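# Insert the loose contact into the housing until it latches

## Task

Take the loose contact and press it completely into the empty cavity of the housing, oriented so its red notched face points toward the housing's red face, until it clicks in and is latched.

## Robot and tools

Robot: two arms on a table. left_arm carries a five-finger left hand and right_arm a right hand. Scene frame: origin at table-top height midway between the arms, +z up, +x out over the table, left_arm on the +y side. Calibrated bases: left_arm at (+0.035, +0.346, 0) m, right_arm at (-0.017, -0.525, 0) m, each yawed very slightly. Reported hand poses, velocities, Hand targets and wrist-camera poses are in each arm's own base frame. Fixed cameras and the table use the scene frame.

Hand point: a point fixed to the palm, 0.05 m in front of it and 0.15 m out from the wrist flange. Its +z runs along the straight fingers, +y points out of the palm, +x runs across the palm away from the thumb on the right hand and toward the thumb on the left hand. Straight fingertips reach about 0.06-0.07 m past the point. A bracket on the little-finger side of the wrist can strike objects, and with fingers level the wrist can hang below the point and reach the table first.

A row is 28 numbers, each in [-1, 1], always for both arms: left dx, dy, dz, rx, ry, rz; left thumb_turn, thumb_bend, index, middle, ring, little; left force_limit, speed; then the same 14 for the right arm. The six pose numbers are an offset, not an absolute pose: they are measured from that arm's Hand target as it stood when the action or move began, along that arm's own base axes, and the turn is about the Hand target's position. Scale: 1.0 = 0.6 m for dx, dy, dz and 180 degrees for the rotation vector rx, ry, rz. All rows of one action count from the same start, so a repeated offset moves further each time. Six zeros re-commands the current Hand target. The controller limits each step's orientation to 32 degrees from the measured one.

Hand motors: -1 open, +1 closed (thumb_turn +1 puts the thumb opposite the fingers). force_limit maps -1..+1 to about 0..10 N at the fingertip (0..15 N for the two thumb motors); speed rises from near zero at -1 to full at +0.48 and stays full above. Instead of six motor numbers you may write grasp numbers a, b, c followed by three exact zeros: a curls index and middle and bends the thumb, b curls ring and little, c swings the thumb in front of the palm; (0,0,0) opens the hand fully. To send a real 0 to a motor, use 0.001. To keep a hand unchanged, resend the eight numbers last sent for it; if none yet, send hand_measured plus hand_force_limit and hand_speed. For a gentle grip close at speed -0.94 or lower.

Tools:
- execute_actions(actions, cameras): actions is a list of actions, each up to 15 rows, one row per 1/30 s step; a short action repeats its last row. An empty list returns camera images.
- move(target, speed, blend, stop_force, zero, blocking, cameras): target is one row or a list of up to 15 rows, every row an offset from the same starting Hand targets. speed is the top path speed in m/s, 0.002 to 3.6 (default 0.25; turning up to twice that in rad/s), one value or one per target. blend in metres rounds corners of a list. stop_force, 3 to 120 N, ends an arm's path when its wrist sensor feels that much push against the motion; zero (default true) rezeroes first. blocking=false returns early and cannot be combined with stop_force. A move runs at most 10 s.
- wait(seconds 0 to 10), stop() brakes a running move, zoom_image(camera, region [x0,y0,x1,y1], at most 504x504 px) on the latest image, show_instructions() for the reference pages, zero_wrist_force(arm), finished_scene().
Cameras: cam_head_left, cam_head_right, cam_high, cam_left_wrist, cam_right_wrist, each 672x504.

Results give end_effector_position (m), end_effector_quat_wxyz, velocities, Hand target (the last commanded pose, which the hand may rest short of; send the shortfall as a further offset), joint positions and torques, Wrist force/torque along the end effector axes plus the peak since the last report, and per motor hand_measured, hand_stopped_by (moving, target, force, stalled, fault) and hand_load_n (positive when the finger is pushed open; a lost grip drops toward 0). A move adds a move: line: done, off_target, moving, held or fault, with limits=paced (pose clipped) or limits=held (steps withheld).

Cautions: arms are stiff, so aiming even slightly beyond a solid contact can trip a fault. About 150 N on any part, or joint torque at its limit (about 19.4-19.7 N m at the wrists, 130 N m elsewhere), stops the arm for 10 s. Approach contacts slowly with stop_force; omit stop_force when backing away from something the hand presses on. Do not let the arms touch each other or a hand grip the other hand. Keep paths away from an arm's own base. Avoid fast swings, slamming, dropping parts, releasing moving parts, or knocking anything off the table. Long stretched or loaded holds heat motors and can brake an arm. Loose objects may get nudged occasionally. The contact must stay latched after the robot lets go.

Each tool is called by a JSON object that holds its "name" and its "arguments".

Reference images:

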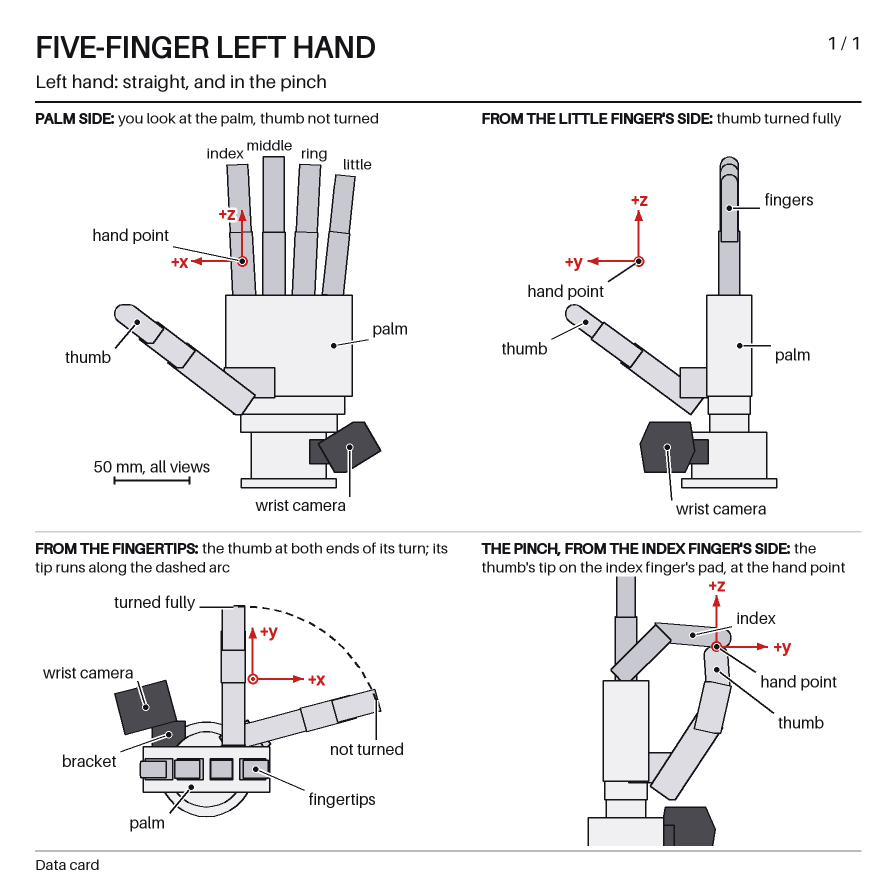

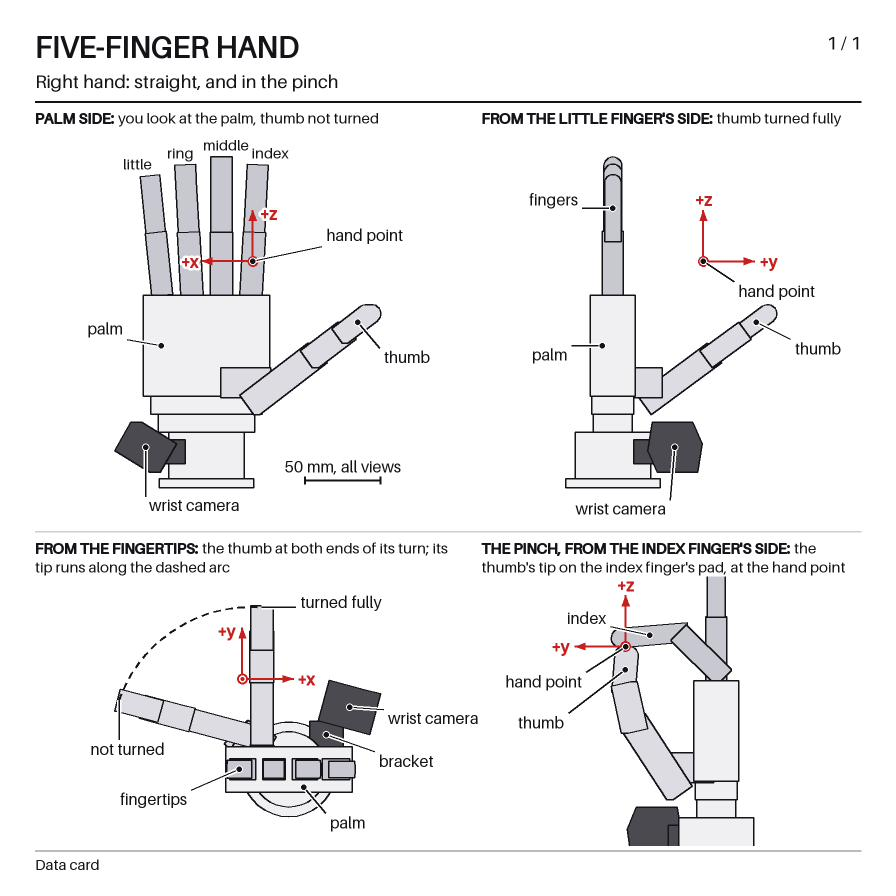

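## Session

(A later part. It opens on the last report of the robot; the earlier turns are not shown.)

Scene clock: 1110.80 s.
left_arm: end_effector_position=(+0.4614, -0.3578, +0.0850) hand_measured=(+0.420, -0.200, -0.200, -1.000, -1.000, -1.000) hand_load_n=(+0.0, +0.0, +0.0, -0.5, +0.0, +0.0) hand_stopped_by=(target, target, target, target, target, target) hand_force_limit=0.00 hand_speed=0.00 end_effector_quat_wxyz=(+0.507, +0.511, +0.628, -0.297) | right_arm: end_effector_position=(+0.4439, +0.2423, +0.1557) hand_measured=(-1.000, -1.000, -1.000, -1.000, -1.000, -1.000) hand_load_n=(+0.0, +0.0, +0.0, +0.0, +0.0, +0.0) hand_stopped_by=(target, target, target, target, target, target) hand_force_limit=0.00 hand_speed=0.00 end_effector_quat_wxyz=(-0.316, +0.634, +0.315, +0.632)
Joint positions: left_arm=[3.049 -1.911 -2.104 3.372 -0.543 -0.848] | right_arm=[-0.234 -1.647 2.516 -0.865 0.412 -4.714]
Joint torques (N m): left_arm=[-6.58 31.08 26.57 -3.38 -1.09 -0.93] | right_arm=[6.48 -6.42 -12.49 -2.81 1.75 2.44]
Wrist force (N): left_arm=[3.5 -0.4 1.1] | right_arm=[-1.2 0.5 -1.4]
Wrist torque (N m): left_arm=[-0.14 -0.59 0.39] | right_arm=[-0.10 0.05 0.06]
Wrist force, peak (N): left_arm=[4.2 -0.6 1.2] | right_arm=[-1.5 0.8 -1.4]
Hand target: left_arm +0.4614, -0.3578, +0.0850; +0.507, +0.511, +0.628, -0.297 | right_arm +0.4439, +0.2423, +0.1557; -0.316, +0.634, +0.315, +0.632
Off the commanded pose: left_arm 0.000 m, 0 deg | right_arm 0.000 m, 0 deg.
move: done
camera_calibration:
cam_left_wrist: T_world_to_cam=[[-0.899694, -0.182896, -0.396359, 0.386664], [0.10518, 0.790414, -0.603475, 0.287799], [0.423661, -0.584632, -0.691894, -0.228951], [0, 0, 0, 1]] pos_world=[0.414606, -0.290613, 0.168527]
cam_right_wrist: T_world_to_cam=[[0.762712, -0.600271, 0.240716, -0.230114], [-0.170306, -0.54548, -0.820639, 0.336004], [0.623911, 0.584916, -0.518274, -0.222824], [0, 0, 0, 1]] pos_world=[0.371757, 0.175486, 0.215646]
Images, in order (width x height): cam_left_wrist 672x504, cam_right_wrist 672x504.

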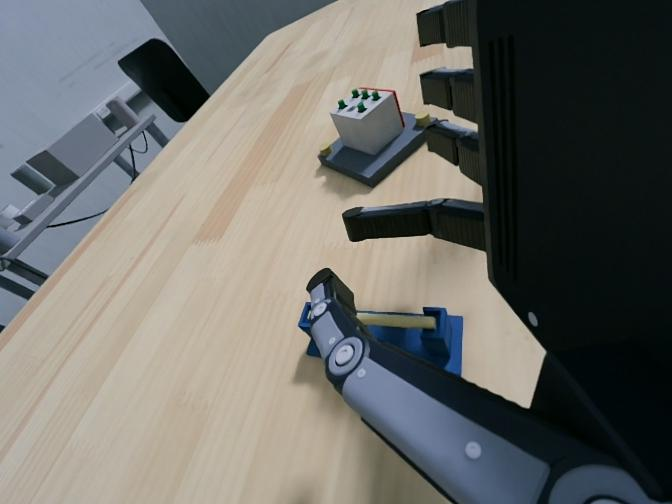

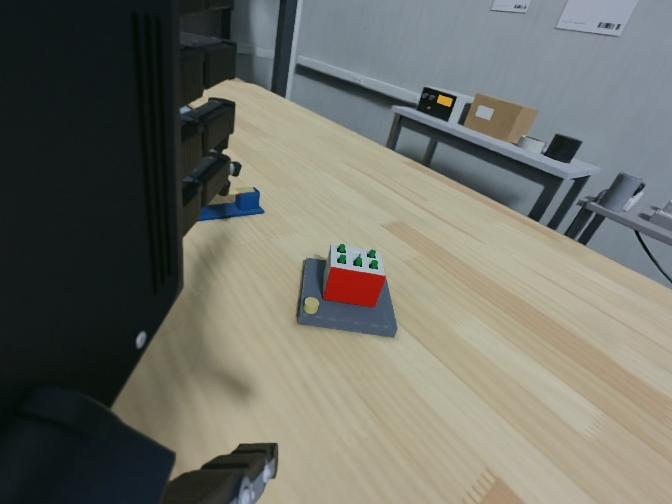

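{"name": "move", "arguments": {"target": [0.0013,-0.0005,-0.0867,0,0,0,0.42,-0.2,-0.2,-1,-1,-1,0,0,0,0,0,0,0,0,0,0,0,0,0,0,0,0], "speed": 0.08, "stop_force": 8, "cameras": ["cam_left_wrist","cam_right_wrist"]}}

{"name": "zoom_image", "arguments": {"camera": "cam_left_wrist", "region": [270, 190, 490, 390]}}

Scene clock: 1150.83 s.
left_arm: end_effector_position=(+0.4622, -0.3581, +0.0330) hand_measured=(+0.420, -0.200, -0.200, -1.000, -1.000, -1.000) hand_load_n=(+0.5, +0.0, +0.0, -0.5, +0.0, +0.0) hand_stopped_by=(target, target, target, target, target, target) hand_force_limit=0.00 hand_speed=0.00 end_effector_quat_wxyz=(+0.507, +0.511, +0.628, -0.297) | right_arm: end_effector_position=(+0.4439, +0.2423, +0.1557) hand_measured=(-1.000, -1.000, -1.000, -1.000, -1.000, -1.000) hand_load_n=(+0.0, -0.5, +0.0, +0.0, +0.0, +0.0) hand_stopped_by=(target, target, target, target, target, target) hand_force_limit=0.00 hand_speed=0.00 end_effector_quat_wxyz=(-0.316, +0.634, +0.315, +0.632)
Joint positions: left_arm=[3.048 -2.028 -2.128 3.515 -0.544 -0.849] | right_arm=[-0.234 -1.647 2.516 -0.865 0.412 -4.714]
Joint torques (N m): left_arm=[-3.14 29.15 23.17 0.6 -0.49 1.61] | right_arm=[6.37 -6.55 -13.32 -2.82 1.8 2.55]
Wrist force (N): left_arm=[3.4 -0.7 1.1] | right_arm=[-1.3 0.9 -1.0]
Wrist torque (N m): left_arm=[-0.19 -0.57 0.40] | right_arm=[-0.07 0.06 0.06]
Wrist force, peak (N): left_arm=[4.0 -0.7 1.3] | right_arm=[-1.7 0.9 -1.4]
Hand target: left_arm +0.4622, -0.3581, +0.0330; +0.507, +0.511, +0.628, -0.297 | right_arm +0.4439, +0.2423, +0.1557; -0.316, +0.634, +0.315, +0.632
Off the commanded pose: left_arm 0.000 m, 0 deg | right_arm 0.000 m, 0 deg.
move: done
camera_calibration:
cam_left_wrist: T_world_to_cam=[[-0.899684, -0.182825, -0.396414, 0.366741], [0.105261, 0.790431, -0.60344, 0.256538], [0.423661, -0.584632, -0.691894, -0.265444], [0, 0, 0, 1]] pos_world=[0.415406, -0.290914, 0.116527]
cam_right_wrist: T_world_to_cam=[[0.762712, -0.600271, 0.240716, -0.230114], [-0.170306, -0.54548, -0.820639, 0.336004], [0.623911, 0.584916, -0.518274, -0.222824], [0, 0, 0, 1]] pos_world=[0.371757, 0.175486, 0.215646]
Images, in order (width x height): cam_left_wrist 672x504, cam_right_wrist 672x504.

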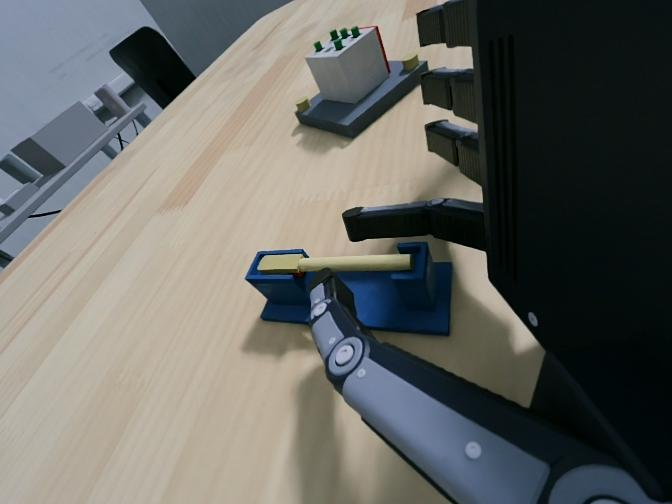

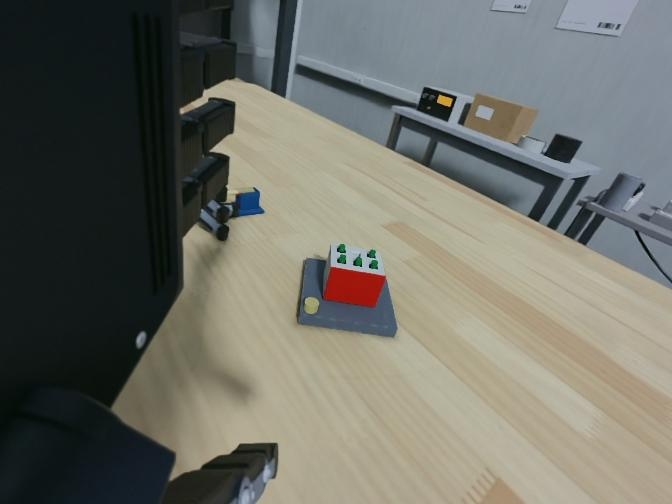

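Scaled by 2.291.

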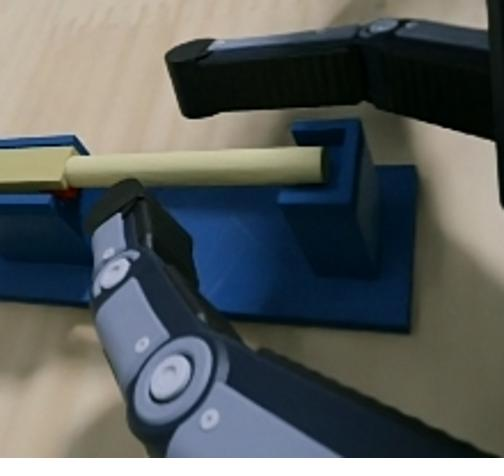

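{"name": "move", "arguments": {"target": [-0.0103,-0.002,-0.0083,0,0,0,0.42,-0.2,-0.2,-1,-1,-1,0,0,0,0,0,0,0,0,0,0,0,0,0,0,0,0], "speed": 0.05, "stop_force": 8, "cameras": ["cam_left_wrist"]}}

{"name": "zoom_image", "arguments": {"camera": "cam_left_wrist", "region": [270, 190, 490, 390]}}

Scene clock: 1247.30 s.
left_arm: end_effector_position=(+0.4560, -0.3593, +0.0280) hand_measured=(+0.420, -0.200, -0.200, -1.000, -1.000, -1.000) hand_load_n=(+0.0, +0.0, +0.0, +0.0, +0.0, +0.0) hand_stopped_by=(target, target, target, target, target, target) hand_force_limit=0.00 hand_speed=0.00 end_effector_quat_wxyz=(+0.507, +0.511, +0.628, -0.297) | right_arm: end_effector_position=(+0.4439, +0.2423, +0.1557) hand_measured=(-1.000, -1.000, -1.000, -1.000, -1.000, -1.000) hand_load_n=(+0.0, +0.0, +0.0, +0.0, +0.0, +0.0) hand_stopped_by=(target, target, target, target, target, target) hand_force_limit=0.00 hand_speed=0.00 end_effector_quat_wxyz=(-0.316, +0.634, +0.315, +0.632)
Joint positions: left_arm=[3.043 -2.031 -2.146 3.54 -0.548 -0.855] | right_arm=[-0.234 -1.647 2.516 -0.865 0.412 -4.714]
Joint torques (N m): left_arm=[6.01 43.46 21.75 -3.49 3.11 1.72] | right_arm=[7.12 -6.2 -15.23 -2.75 1.74 2.56]
Wrist force (N): left_arm=[3.2 -0.5 1.4] | right_arm=[-1.2 1.0 -1.1]
Wrist torque (N m): left_arm=[-0.18 -0.53 0.38] | right_arm=[-0.04 0.04 0.06]
Wrist force, peak (N): left_arm=[3.7 -0.8 1.3] | right_arm=[-1.6 1.2 -1.2]
Hand target: left_arm +0.4560, -0.3593, +0.0280; +0.507, +0.511, +0.628, -0.297 | right_arm +0.4439, +0.2423, +0.1557; -0.316, +0.634, +0.315, +0.632
Off the commanded pose: left_arm 0.000 m, 0 deg | right_arm 0.000 m, 0 deg.
move: done
camera_calibration:
cam_left_wrist: T_world_to_cam=[[-0.899684, -0.182825, -0.396414, 0.358961], [0.105261, 0.790431, -0.60344, 0.255122], [0.423661, -0.584632, -0.691894, -0.266979], [0, 0, 0, 1]] pos_world=[0.409206, -0.292114, 0.111527]
Images, in order (width x height): cam_left_wrist 672x504.

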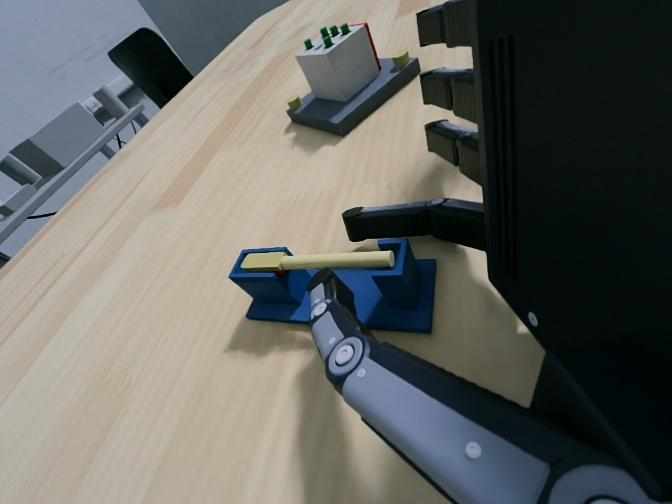

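Scaled by 2.291.

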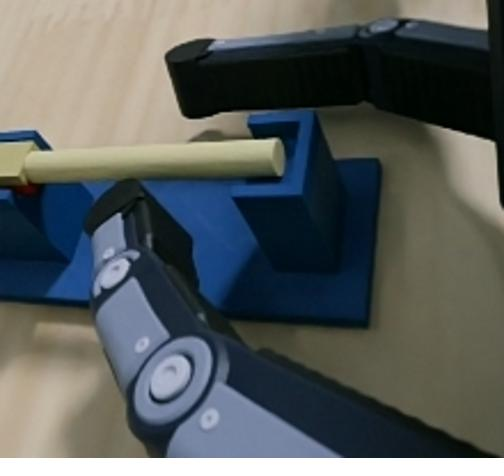

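{"name": "move", "arguments": {"target": [0,0,0,0,0,0,0.42,-0.2,0.4,-1,-1,-1,-0.4,-0.88,0,0,0,0,0,0,0,0,0,0,0,0,0,0], "cameras": ["cam_left_wrist"]}}

{"name": "zoom_image", "arguments": {"camera": "cam_left_wrist", "region": [270, 190, 490, 390]}}

Scene clock: 1258.83 s.
left_arm: end_effector_position=(+0.4560, -0.3593, +0.0280) hand_measured=(+0.420, -0.200, +0.166, -1.000, -1.000, -1.000) hand_load_n=(+0.0, +0.0, +3.0, +0.0, +0.0, +0.0) hand_stopped_by=(target, target, force, target, target, target) hand_force_limit=-0.40 hand_speed=-0.88 end_effector_quat_wxyz=(+0.507, +0.511, +0.628, -0.297) | right_arm: end_effector_position=(+0.4439, +0.2423, +0.1557) hand_measured=(-1.000, -1.000, -1.000, -1.000, -1.000, -1.000) hand_load_n=(+0.0, +0.0, +0.0, +0.0, +0.0, +0.0) hand_stopped_by=(target, target, target, target, target, target) hand_force_limit=0.00 hand_speed=0.00 end_effector_quat_wxyz=(-0.316, +0.634, +0.315, +0.632)
Joint positions: left_arm=[3.043 -2.031 -2.146 3.54 -0.548 -0.855] | right_arm=[-0.234 -1.647 2.516 -0.865 0.412 -4.714]
Joint torques (N m): left_arm=[6.29 43.41 22 -3.56 2.83 1.7] | right_arm=[7.26 -6.02 -15.82 -2.69 1.86 2.34]
Wrist force (N): left_arm=[3.1 -1.0 5.0] | right_arm=[-1.3 1.0 -1.1]
Wrist torque (N m): left_arm=[-0.24 -0.58 0.39] | right_arm=[-0.04 0.05 0.07]
Wrist force, peak (N): left_arm=[2.7 -1.1 5.3] | right_arm=[-1.6 1.0 -1.3]
Hand target: left_arm +0.4560, -0.3593, +0.0280; +0.507, +0.511, +0.628, -0.297 | right_arm +0.4439, +0.2423, +0.1557; -0.316, +0.634, +0.315, +0.632
Off the commanded pose: left_arm 0.000 m, 0 deg | right_arm 0.000 m, 0 deg.
move: done
camera_calibration:
cam_left_wrist: T_world_to_cam=[[-0.899684, -0.182825, -0.396414, 0.358961], [0.105261, 0.790431, -0.60344, 0.255122], [0.423661, -0.584632, -0.691894, -0.266979], [0, 0, 0, 1]] pos_world=[0.409206, -0.292114, 0.111527]
Images, in order (width x height): cam_left_wrist 672x504.

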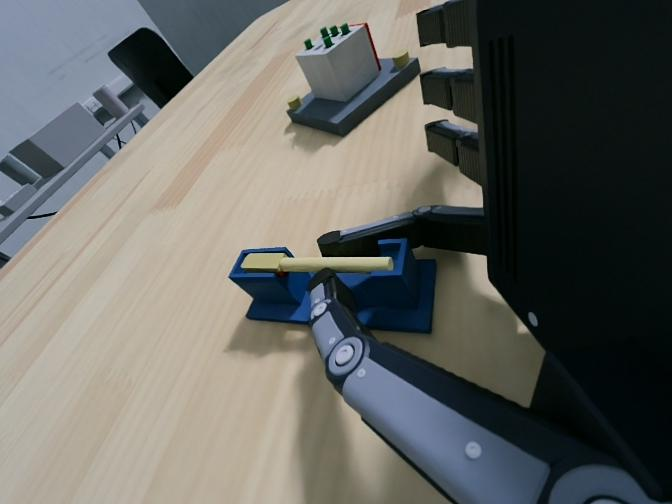

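Scaled by 2.291.

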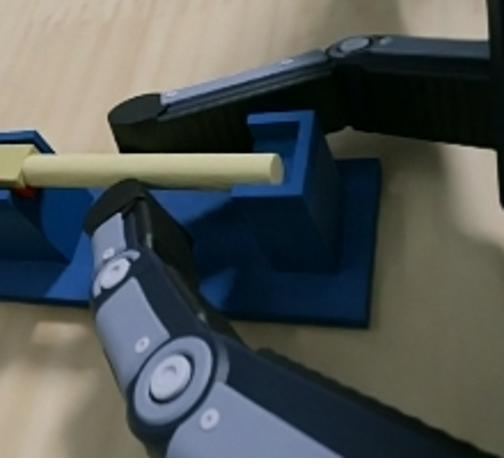

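{"name": "move", "arguments": {"target": [[0.0008,-0.0028,0,0,0,0,0.42,-0.2,0.4,-1,-1,-1,-0.4,-0.88,0,0,0,0,0,0,0,0,0,0,0,0,0,0],[0.0008,-0.0028,0,0,0,0,0.42,-0.2,0.5,-1,-1,-1,-0.3,-0.88,0,0,0,0,0,0,0,0,0,0,0,0,0,0]], "speed": 0.02, "cameras": ["cam_left_wrist"]}}

{"name": "zoom_image", "arguments": {"camera": "cam_left_wrist", "region": [270, 190, 490, 390]}}

Scene clock: 1275.30 s.
left_arm: end_effector_position=(+0.4565, -0.3610, +0.0280) hand_measured=(+0.420, -0.200, +0.198, -1.000, -1.000, -1.000) hand_load_n=(+0.5, +2.5, +7.0, +0.0, +0.0, +0.0) hand_stopped_by=(target, target, force, target, target, target) hand_force_limit=-0.30 hand_speed=-0.88 end_effector_quat_wxyz=(+0.507, +0.511, +0.628, -0.297) | right_arm: end_effector_position=(+0.4439, +0.2423, +0.1557) hand_measured=(-1.000, -1.000, -1.000, -1.000, -1.000, -1.000) hand_load_n=(+0.0, +0.0, +0.0, +0.0, +0.0, +0.0) hand_stopped_by=(target, target, target, target, target, target) hand_force_limit=0.00 hand_speed=0.00 end_effector_quat_wxyz=(-0.316, +0.634, +0.315, +0.632)
Joint positions: left_arm=[3.038 -2.032 -2.143 3.543 -0.552 -0.861] | right_arm=[-0.234 -1.647 2.516 -0.865 0.412 -4.714]
Joint torques (N m): left_arm=[5.63 28.86 10.56 -1.54 2.74 1.71] | right_arm=[7.36 -6.85 -16.86 -2.66 1.76 2.37]
Wrist force (N): left_arm=[3.1 -0.7 1.4] | right_arm=[-1.3 0.6 -1.4]
Wrist torque (N m): left_arm=[-0.19 -0.52 0.49] | right_arm=[-0.09 0.07 0.05]
Wrist force, peak (N): left_arm=[3.3 -0.8 5.4] | right_arm=[-1.6 0.9 -1.3]
Hand target: left_arm +0.4565, -0.3610, +0.0280; +0.507, +0.511, +0.628, -0.297 | right_arm +0.4439, +0.2423, +0.1557; -0.316, +0.634, +0.315, +0.632
Off the commanded pose: left_arm 0.000 m, 0 deg | right_arm 0.000 m, 0 deg.
move: done
camera_calibration:
cam_left_wrist: T_world_to_cam=[[-0.899632, -0.182775, -0.396554, 0.35911], [0.105373, 0.790461, -0.603381, 0.25637], [0.423744, -0.584607, -0.691864, -0.268214], [0, 0, 0, 1]] pos_world=[0.409706, -0.293814, 0.111527]
Images, in order (width x height): cam_left_wrist 672x504.

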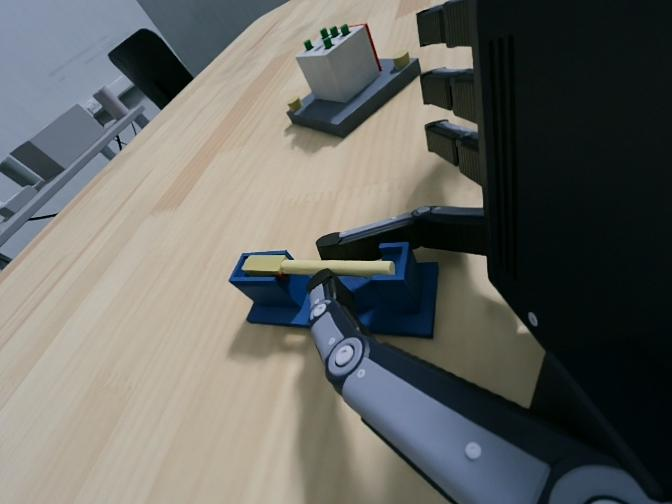

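Scaled by 2.291.

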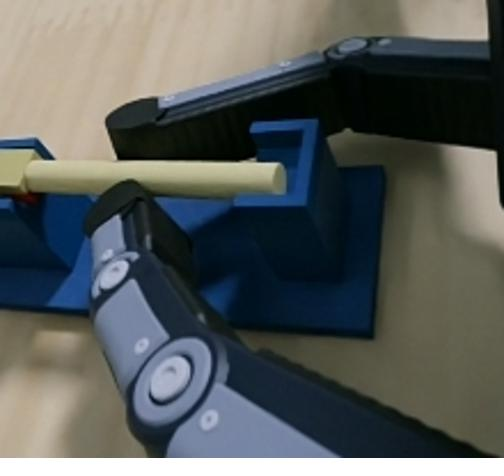

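{"name": "move", "arguments": {"target": [[0,0,0.05,0,0,0,0.42,-0.2,0.5,-1,-1,-1,-0.3,-0.88,0,0,0,0,0,0,0,0,0,0,0,0,0,0],[0,0,0.2,0,0,0,0.42,-0.2,0.5,-1,-1,-1,-0.3,-0.88,0,0,0,0,0,0,0,0,0,0,0,0,0,0]], "speed": [0.04,0.1], "blend": [0.01,0], "cameras": ["cam_left_wrist"]}}

Scene clock: 1332.07 s.
left_arm: end_effector_position=(+0.4565, -0.3610, +0.1480) hand_measured=(+0.420, -0.200, +0.198, -1.000, -1.000, -1.000) hand_load_n=(+0.5, +3.0, +7.5, +0.0, +0.5, +0.0) hand_stopped_by=(target, target, force, target, target, target) hand_force_limit=-0.30 hand_speed=-0.88 end_effector_quat_wxyz=(+0.507, +0.511, +0.628, -0.297) | right_arm: end_effector_position=(+0.4439, +0.2423, +0.1557) hand_measured=(-1.000, -1.000, -1.000, -1.000, -1.000, -1.000) hand_load_n=(+0.0, +0.0, +0.0, +0.0, +0.0, +0.0) hand_stopped_by=(target, target, target, target, target, target) hand_force_limit=0.00 hand_speed=0.00 end_effector_quat_wxyz=(-0.316, +0.634, +0.315, +0.632)
Joint positions: left_arm=[3.038 -1.782 -2.057 3.207 -0.552 -0.861] | right_arm=[-0.234 -1.647 2.516 -0.865 0.412 -4.714]
Joint torques (N m): left_arm=[6.72 33.65 14.26 -1.12 3.26 -0.19] | right_arm=[6.96 -5.96 -18.2 -2.52 1.74 2.55]
Wrist force (N): left_arm=[3.5 -0.4 1.2] | right_arm=[-1.4 1.0 -1.2]
Wrist torque (N m): left_arm=[-0.15 -0.58 0.48] | right_arm=[-0.04 0.07 0.06]
Wrist force, peak (N): left_arm=[3.9 -0.5 1.2] | right_arm=[-1.7 1.0 -1.3]
Hand target: left_arm +0.4565, -0.3610, +0.1480; +0.507, +0.511, +0.628, -0.297 | right_arm +0.4439, +0.2423, +0.1557; -0.316, +0.634, +0.315, +0.632
Off the commanded pose: left_arm 0.000 m, 0 deg | right_arm 0.000 m, 0 deg.
move: done
camera_calibration:
cam_left_wrist: T_world_to_cam=[[-0.899623, -0.182704, -0.396609, 0.406726], [0.105454, 0.790477, -0.603345, 0.328739], [0.423744, -0.584607, -0.691864, -0.18519], [0, 0, 0, 1]] pos_world=[0.409706, -0.293814, 0.231528]
Images, in order (width x height): cam_left_wrist 672x504.

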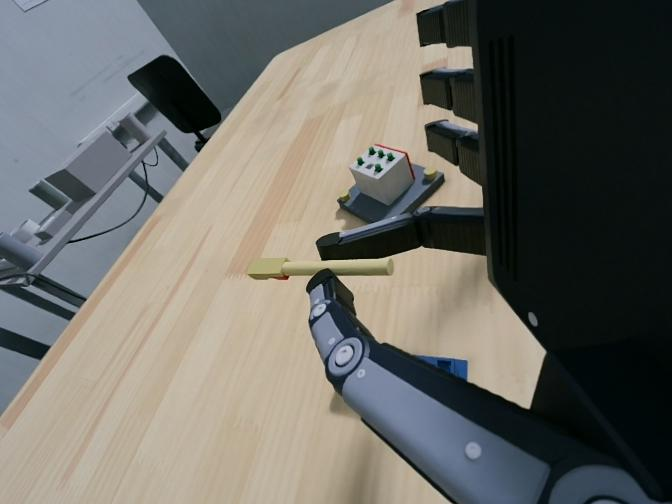

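{"name": "zoom_image", "arguments": {"camera": "cam_left_wrist", "region": [230, 220, 410, 310]}}

{"name": "zoom_image", "arguments": {"camera": "cam_left_wrist", "region": [320, 130, 460, 230]}}

Scaled by 2.800.

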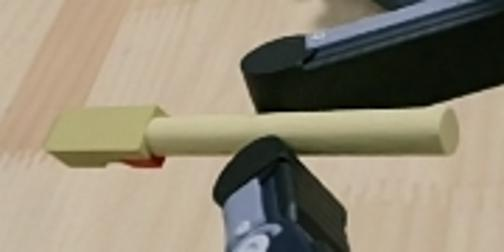

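Scaled by 3.600.

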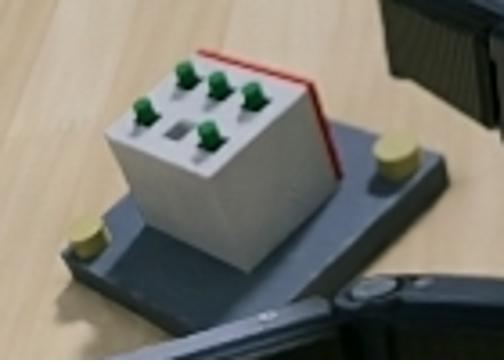

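{"name": "move", "arguments": {"target": [0.0683,-0.325,0.035,-0.1876,0.4810,0.2358,0.42,-0.2,0.5,-1,-1,-1,-0.3,-0.88,0,0,0,0,0,0,0,0,0,0,0,0,0,0], "speed": 0.2, "cameras": ["cam_left_wrist","cam_right_wrist"]}}

Scene clock: 1447.53 s.
left_arm: end_effector_position=(+0.4974, -0.5560, +0.1690) hand_measured=(+0.420, -0.200, +0.198, -1.000, -1.000, -1.000) hand_load_n=(+0.0, +3.0, +7.0, +0.0, +0.0, +0.0) hand_stopped_by=(target, target, force, target, target, target) hand_force_limit=-0.30 hand_speed=-0.88 end_effector_quat_wxyz=(+0.132, -0.208, +0.817, -0.521) | right_arm: end_effector_position=(+0.4439, +0.2423, +0.1557) hand_measured=(-1.000, -1.000, -1.000, -1.000, -1.000, -1.000) hand_load_n=(+0.5, +0.0, +0.0, +0.0, +0.0, +0.0) hand_stopped_by=(target, target, target, target, target, target) hand_force_limit=0.00 hand_speed=0.00 end_effector_quat_wxyz=(-0.316, +0.634, +0.315, +0.632)
Joint positions: left_arm=[2.676 -2.113 -1.314 2.911 -1.027 -2.857] | right_arm=[-0.234 -1.647 2.516 -0.865 0.412 -4.714]
Joint torques (N m): left_arm=[6.1 57.97 24.36 1.51 2.79 -1.59] | right_arm=[6.7 -6.05 -20.07 -2.57 1.8 2.43]
Wrist force (N): left_arm=[0.9 1.2 0.9] | right_arm=[-1.4 0.9 -1.1]
Wrist torque (N m): left_arm=[0.13 -0.11 0.18] | right_arm=[-0.06 0.07 0.06]
Wrist force, peak (N): left_arm=[4.0 -0.4 1.0] | right_arm=[-1.5 1.1 -1.3]
Hand target: left_arm +0.4975, -0.5560, +0.1690; +0.132, -0.208, +0.817, -0.521 | right_arm +0.4439, +0.2423, +0.1557; -0.316, +0.634, +0.315, +0.632
Off the commanded pose: left_arm 0.000 m, 0 deg | right_arm 0.000 m, 0 deg.
move: done
camera_calibration:
cam_left_wrist: T_world_to_cam=[[-0.0559663, -0.477884, 0.876638, -0.382726], [-0.996875, 0.0757738, -0.0223356, 0.543954], [-0.0557524, -0.875148, -0.480632, -0.260761], [0, 0, 0, 1]] pos_world=[0.506296, -0.452321, 0.222332]
cam_right_wrist: T_world_to_cam=[[0.762712, -0.600271, 0.240716, -0.230114], [-0.170306, -0.54548, -0.820639, 0.336004], [0.623911, 0.584916, -0.518274, -0.222824], [0, 0, 0, 1]] pos_world=[0.371757, 0.175486, 0.215646]
Images, in order (width x height): cam_left_wrist 672x504, cam_right_wrist 672x504.

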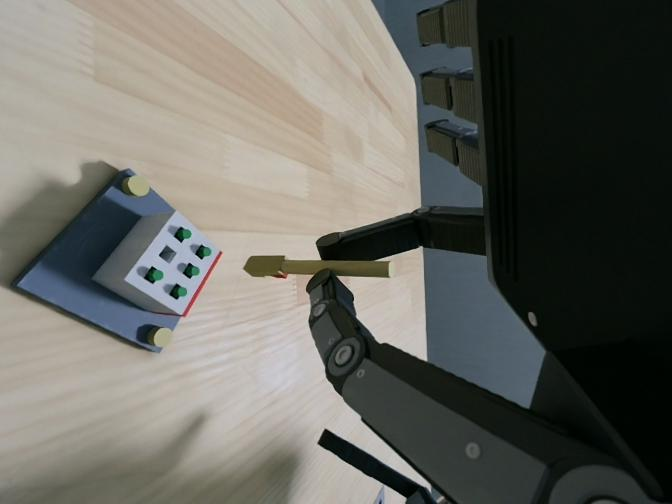

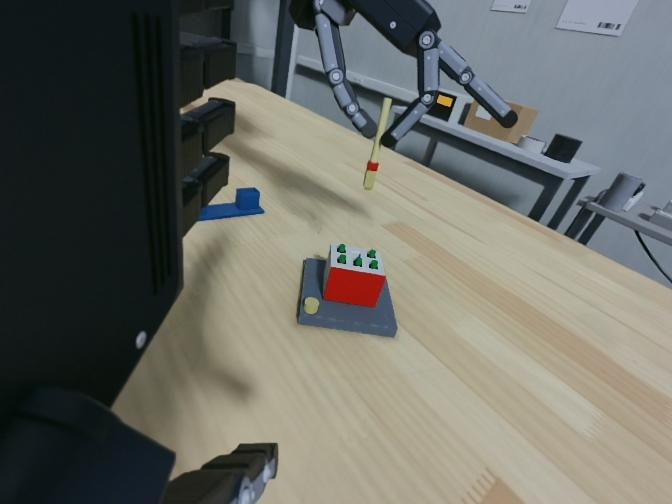

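{"name": "zoom_image", "arguments": {"camera": "cam_right_wrist", "region": [340, 90, 440, 200]}}

{"name": "zoom_image", "arguments": {"camera": "cam_right_wrist", "region": [290, 235, 410, 335]}}

{"name": "zoom_image", "arguments": {"camera": "cam_left_wrist", "region": [230, 230, 410, 310]}}

{"name": "zoom_image", "arguments": {"camera": "cam_left_wrist", "region": [80, 200, 240, 330]}}

Scaled by 4.582.

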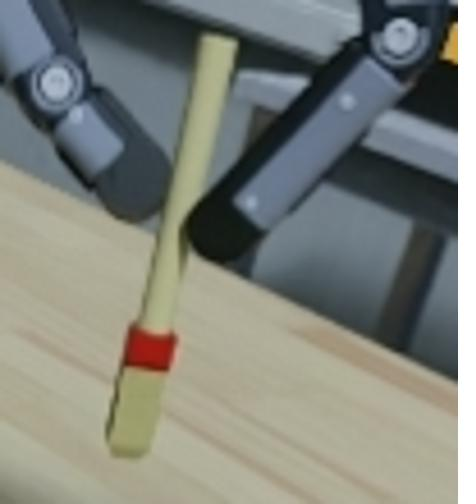

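Scaled by 4.200.

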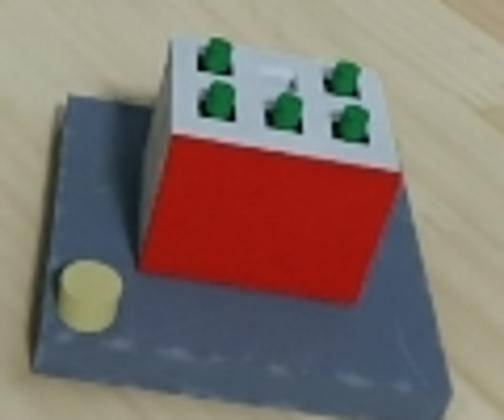

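Scaled by 2.800.

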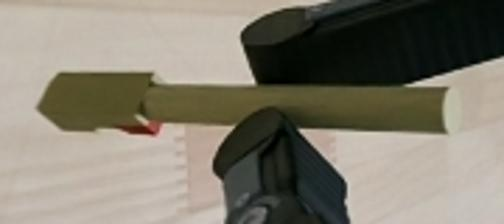

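Scaled by 3.150.

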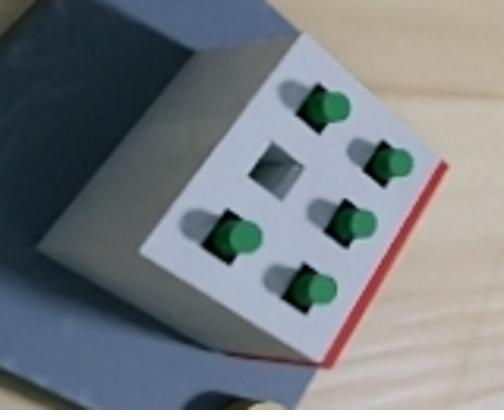

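{"name": "move", "arguments": {"target": [0.012,-0.0079,-0.0667,0.0175,0.0032,0,0.42,-0.2,0.5,-1,-1,-1,-0.3,-0.88,0,0,0,0,0,0,0,0,0,0,0,0,0,0], "speed": 0.06, "cameras": ["cam_left_wrist","cam_right_wrist"]}}

{"name": "zoom_image", "arguments": {"camera": "cam_right_wrist", "region": [310, 130, 410, 320]}}

{"name": "zoom_image", "arguments": {"camera": "cam_left_wrist", "region": [120, 210, 300, 320]}}

Scene clock: 1647.40 s.
left_arm: end_effector_position=(+0.5047, -0.5608, +0.1290) hand_measured=(+0.420, -0.200, +0.198, -1.000, -1.000, -1.000) hand_load_n=(+0.0, +3.0, +7.0, +0.0, +0.0, +0.0) hand_stopped_by=(target, target, force, target, target, target) hand_force_limit=-0.30 hand_speed=-0.88 end_effector_quat_wxyz=(+0.134, -0.207, +0.832, -0.497) end_effector_velocity=(-0.001, +0.000, +0.003) end_effector_angular_velocity=(-0.006, +0.003, +0.001) | right_arm: end_effector_position=(+0.4439, +0.2423, +0.1557) hand_measured=(-1.000, -1.000, -1.000, -1.000, -1.000, -1.000) hand_load_n=(+0.0, +0.0, +0.0, +0.0, +0.0, +0.0) hand_stopped_by=(target, target, target, target, target, target) hand_force_limit=0.00 hand_speed=0.00 end_effector_quat_wxyz=(-0.316, +0.634, +0.315, +0.632)
Joint positions: left_arm=[2.661 -2.185 -1.283 2.9 -1.063 -2.822] | right_arm=[-0.234 -1.647 2.516 -0.865 0.412 -4.714]
Joint velocities: left_arm=[0.001 0.006 -0.003 0 0.004 -0.006] | right_arm=[within noise]
Joint torques (N m): left_arm=[5.01 64.14 20.36 -0.93 2.71 -1.57] | right_arm=[7.82 -6.12 -21.4 -2.54 1.8 2.38]
Wrist force (N): left_arm=[0.9 1.4 0.8] | right_arm=[-1.3 0.7 -1.3]
Wrist torque (N m): left_arm=[0.17 -0.13 0.07] | right_arm=[-0.08 0.05 0.06]
Wrist force, peak (N): left_arm=[1.0 1.8 1.3] | right_arm=[-1.5 1.0 -1.4]
Hand target: left_arm +0.5047, -0.5607, +0.1290; +0.133, -0.207, +0.832, -0.497 | right_arm +0.4439, +0.2423, +0.1557; -0.316, +0.634, +0.315, +0.632
Off the commanded pose: left_arm 0.000 m, 0 deg | right_arm 0.000 m, 0 deg.
move: done
camera_calibration:
cam_left_wrist: T_world_to_cam=[[-0.0472307, -0.525463, 0.849505, -0.377078], [-0.997042, 0.0764228, -0.00816197, 0.54936], [-0.0606327, -0.847377, -0.527518, -0.259651], [0, 0, 0, 1]] pos_world=[0.514182, -0.460146, 0.187843]
cam_right_wrist: T_world_to_cam=[[0.762712, -0.600271, 0.240716, -0.230114], [-0.170306, -0.54548, -0.820639, 0.336004], [0.623911, 0.584916, -0.518274, -0.222824], [0, 0, 0, 1]] pos_world=[0.371757, 0.175486, 0.215646]
Images, in order (width x height): cam_left_wrist 672x504, cam_right_wrist 672x504.

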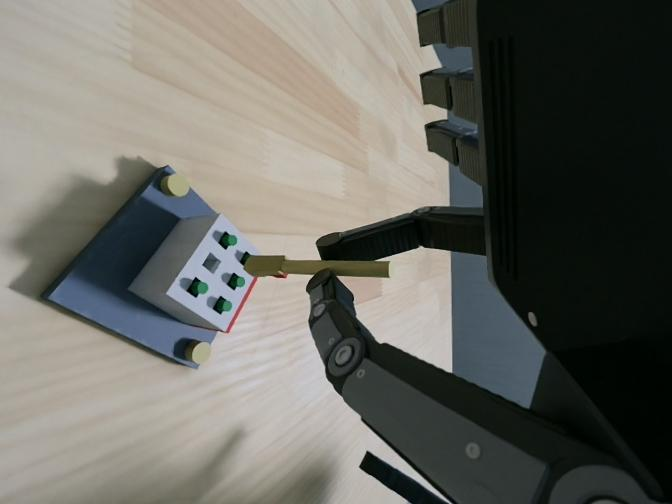

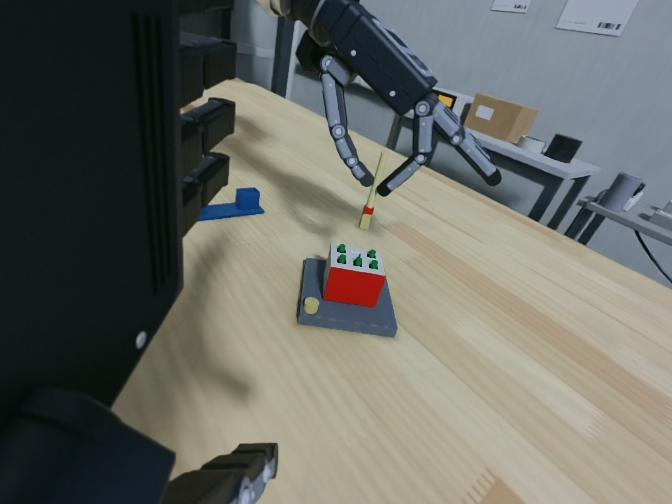

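Scaled by 2.653.

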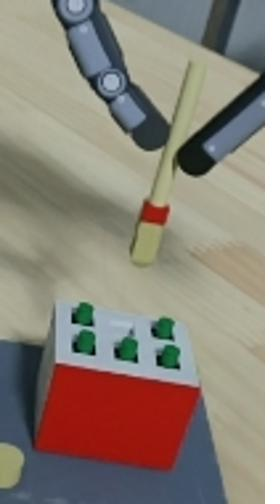

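Scaled by 2.800.

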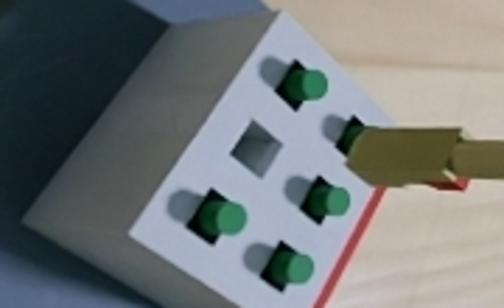

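{"name": "zoom_image", "arguments": {"camera": "cam_right_wrist", "region": [315, 240, 395, 310]}}

{"name": "zoom_image", "arguments": {"camera": "cam_right_wrist", "region": [340, 145, 410, 235]}}

Scaled by 6.300.

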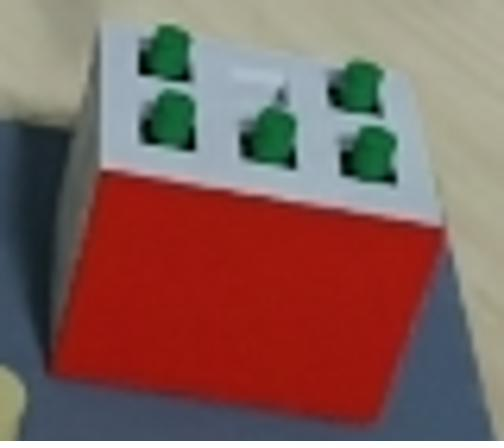

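Scaled by 5.600.

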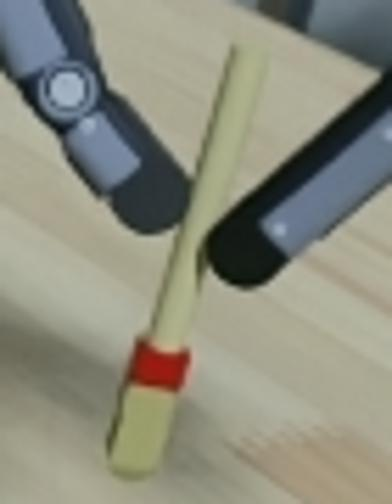

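{"name": "move", "arguments": {"target": [0.0025,0.0035,-0.0367,0.0032,0,0,0.42,-0.2,0.5,-1,-1,-1,-0.3,-0.88,0,0,0,0,0,0,0,0,0,0,0,0,0,0], "speed": 0.05, "stop_force": 5, "cameras": ["cam_left_wrist","cam_right_wrist"]}}

{"name": "zoom_image", "arguments": {"camera": "cam_right_wrist", "region": [325, 160, 415, 310]}}

{"name": "zoom_image", "arguments": {"camera": "cam_left_wrist", "region": [170, 220, 310, 320]}}

Scene clock: 1724.53 s.
left_arm: end_effector_position=(+0.5062, -0.5586, +0.1070) hand_measured=(+0.420, -0.200, +0.198, -1.000, -1.000, -1.000) hand_load_n=(+0.5, +3.0, +7.0, +0.0, +0.0, +0.0) hand_stopped_by=(target, target, force, target, target, target) hand_force_limit=-0.30 hand_speed=-0.88 end_effector_quat_wxyz=(+0.134, -0.207, +0.834, -0.493) | right_arm: end_effector_position=(+0.4439, +0.2423, +0.1557) hand_measured=(-1.000, -1.000, -1.000, -1.000, -1.000, -1.000) hand_load_n=(-0.5, +0.0, +0.0, +0.0, +0.0, +0.0) hand_stopped_by=(target, target, target, target, target, target) hand_force_limit=0.00 hand_speed=0.00 end_effector_quat_wxyz=(-0.316, +0.634, +0.315, +0.632)
Joint positions: left_arm=[2.663 -2.206 -1.304 2.933 -1.066 -2.813] | right_arm=[-0.234 -1.647 2.516 -0.865 0.412 -4.714]
Joint torques (N m): left_arm=[-2.33 63.69 36.13 -2.49 2.32 -1.49] | right_arm=[7.6 -6.85 -22.79 -2.45 1.72 2.39]
Wrist force (N): left_arm=[0.8 1.4 1.0] | right_arm=[-1.3 1.0 -1.0]
Wrist torque (N m): left_arm=[0.15 -0.10 0.06] | right_arm=[-0.05 0.05 0.07]
Wrist force, peak (N): left_arm=[1.2 2.0 1.3] | right_arm=[-1.7 0.9 -1.2]
Hand target: left_arm +0.5062, -0.5586, +0.1070; +0.134, -0.207, +0.834, -0.493 | right_arm +0.4439, +0.2423, +0.1557; -0.316, +0.634, +0.315, +0.632
Off the commanded pose: left_arm 0.000 m, 0 deg | right_arm 0.000 m, 0 deg.
move: done
camera_calibration:
cam_left_wrist: T_world_to_cam=[[-0.0470076, -0.533713, 0.844358, -0.361414], [-0.997047, 0.0764638, -0.00717593, 0.550425], [-0.0607329, -0.842202, -0.535731, -0.265559], [0, 0, 0, 1]] pos_world=[0.515682, -0.458633, 0.166845]
cam_right_wrist: T_world_to_cam=[[0.762712, -0.600271, 0.240716, -0.230114], [-0.170306, -0.54548, -0.820639, 0.336004], [0.623911, 0.584916, -0.518274, -0.222824], [0, 0, 0, 1]] pos_world=[0.371757, 0.175486, 0.215646]
Images, in order (width x height): cam_left_wrist 672x504, cam_right_wrist 672x504.

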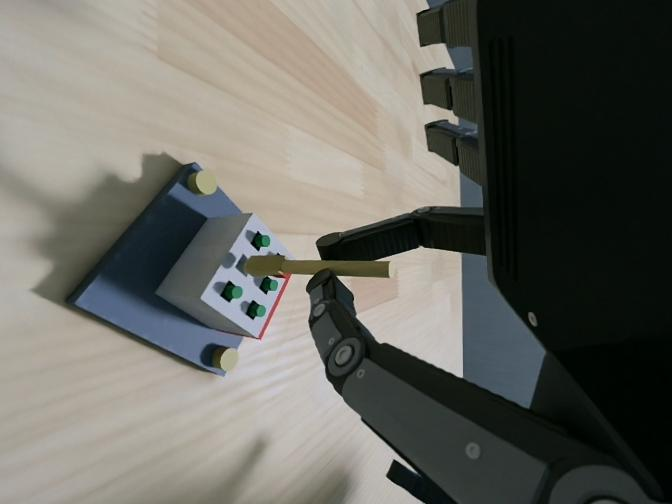

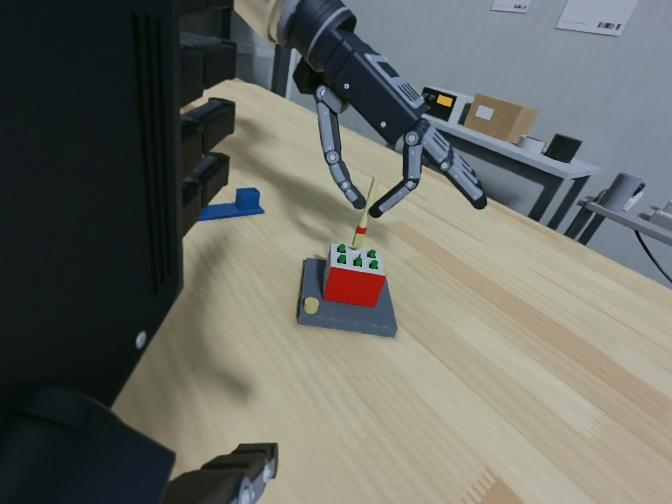

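Scaled by 3.360.

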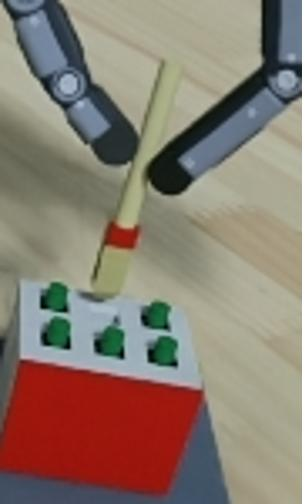

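Scaled by 3.600.

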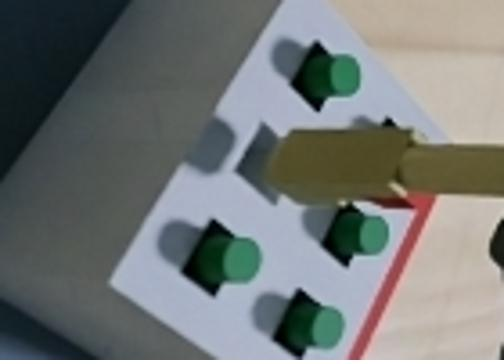

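{"name": "zoom_image", "arguments": {"camera": "cam_right_wrist", "region": [325, 215, 395, 285]}}

{"name": "zoom_image", "arguments": {"camera": "cam_left_wrist", "region": [210, 230, 300, 300]}}

Scaled by 7.200.

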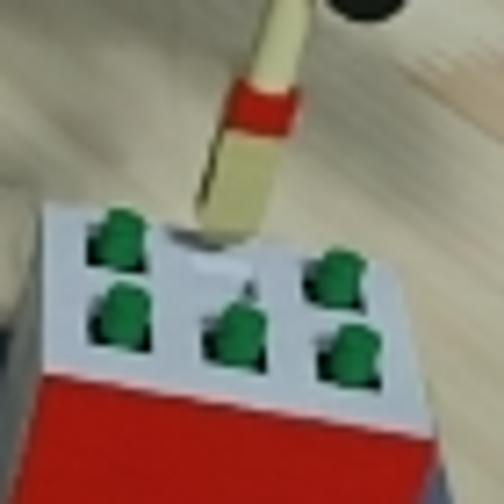

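Scaled by 5.600.

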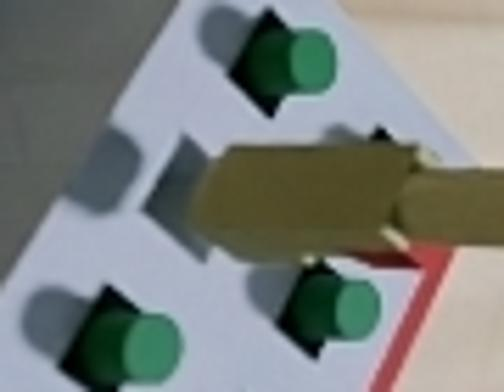

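{"name": "zoom_image", "arguments": {"camera": "cam_right_wrist", "region": [328, 236, 392, 284]}}

Scaled by 7.875.

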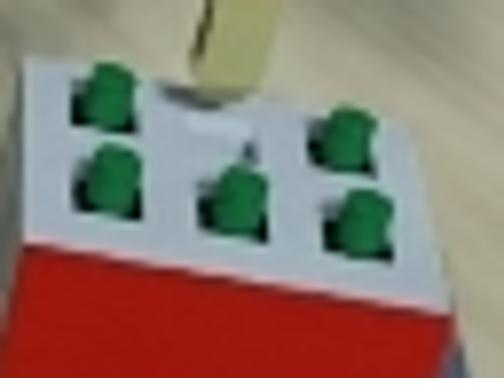

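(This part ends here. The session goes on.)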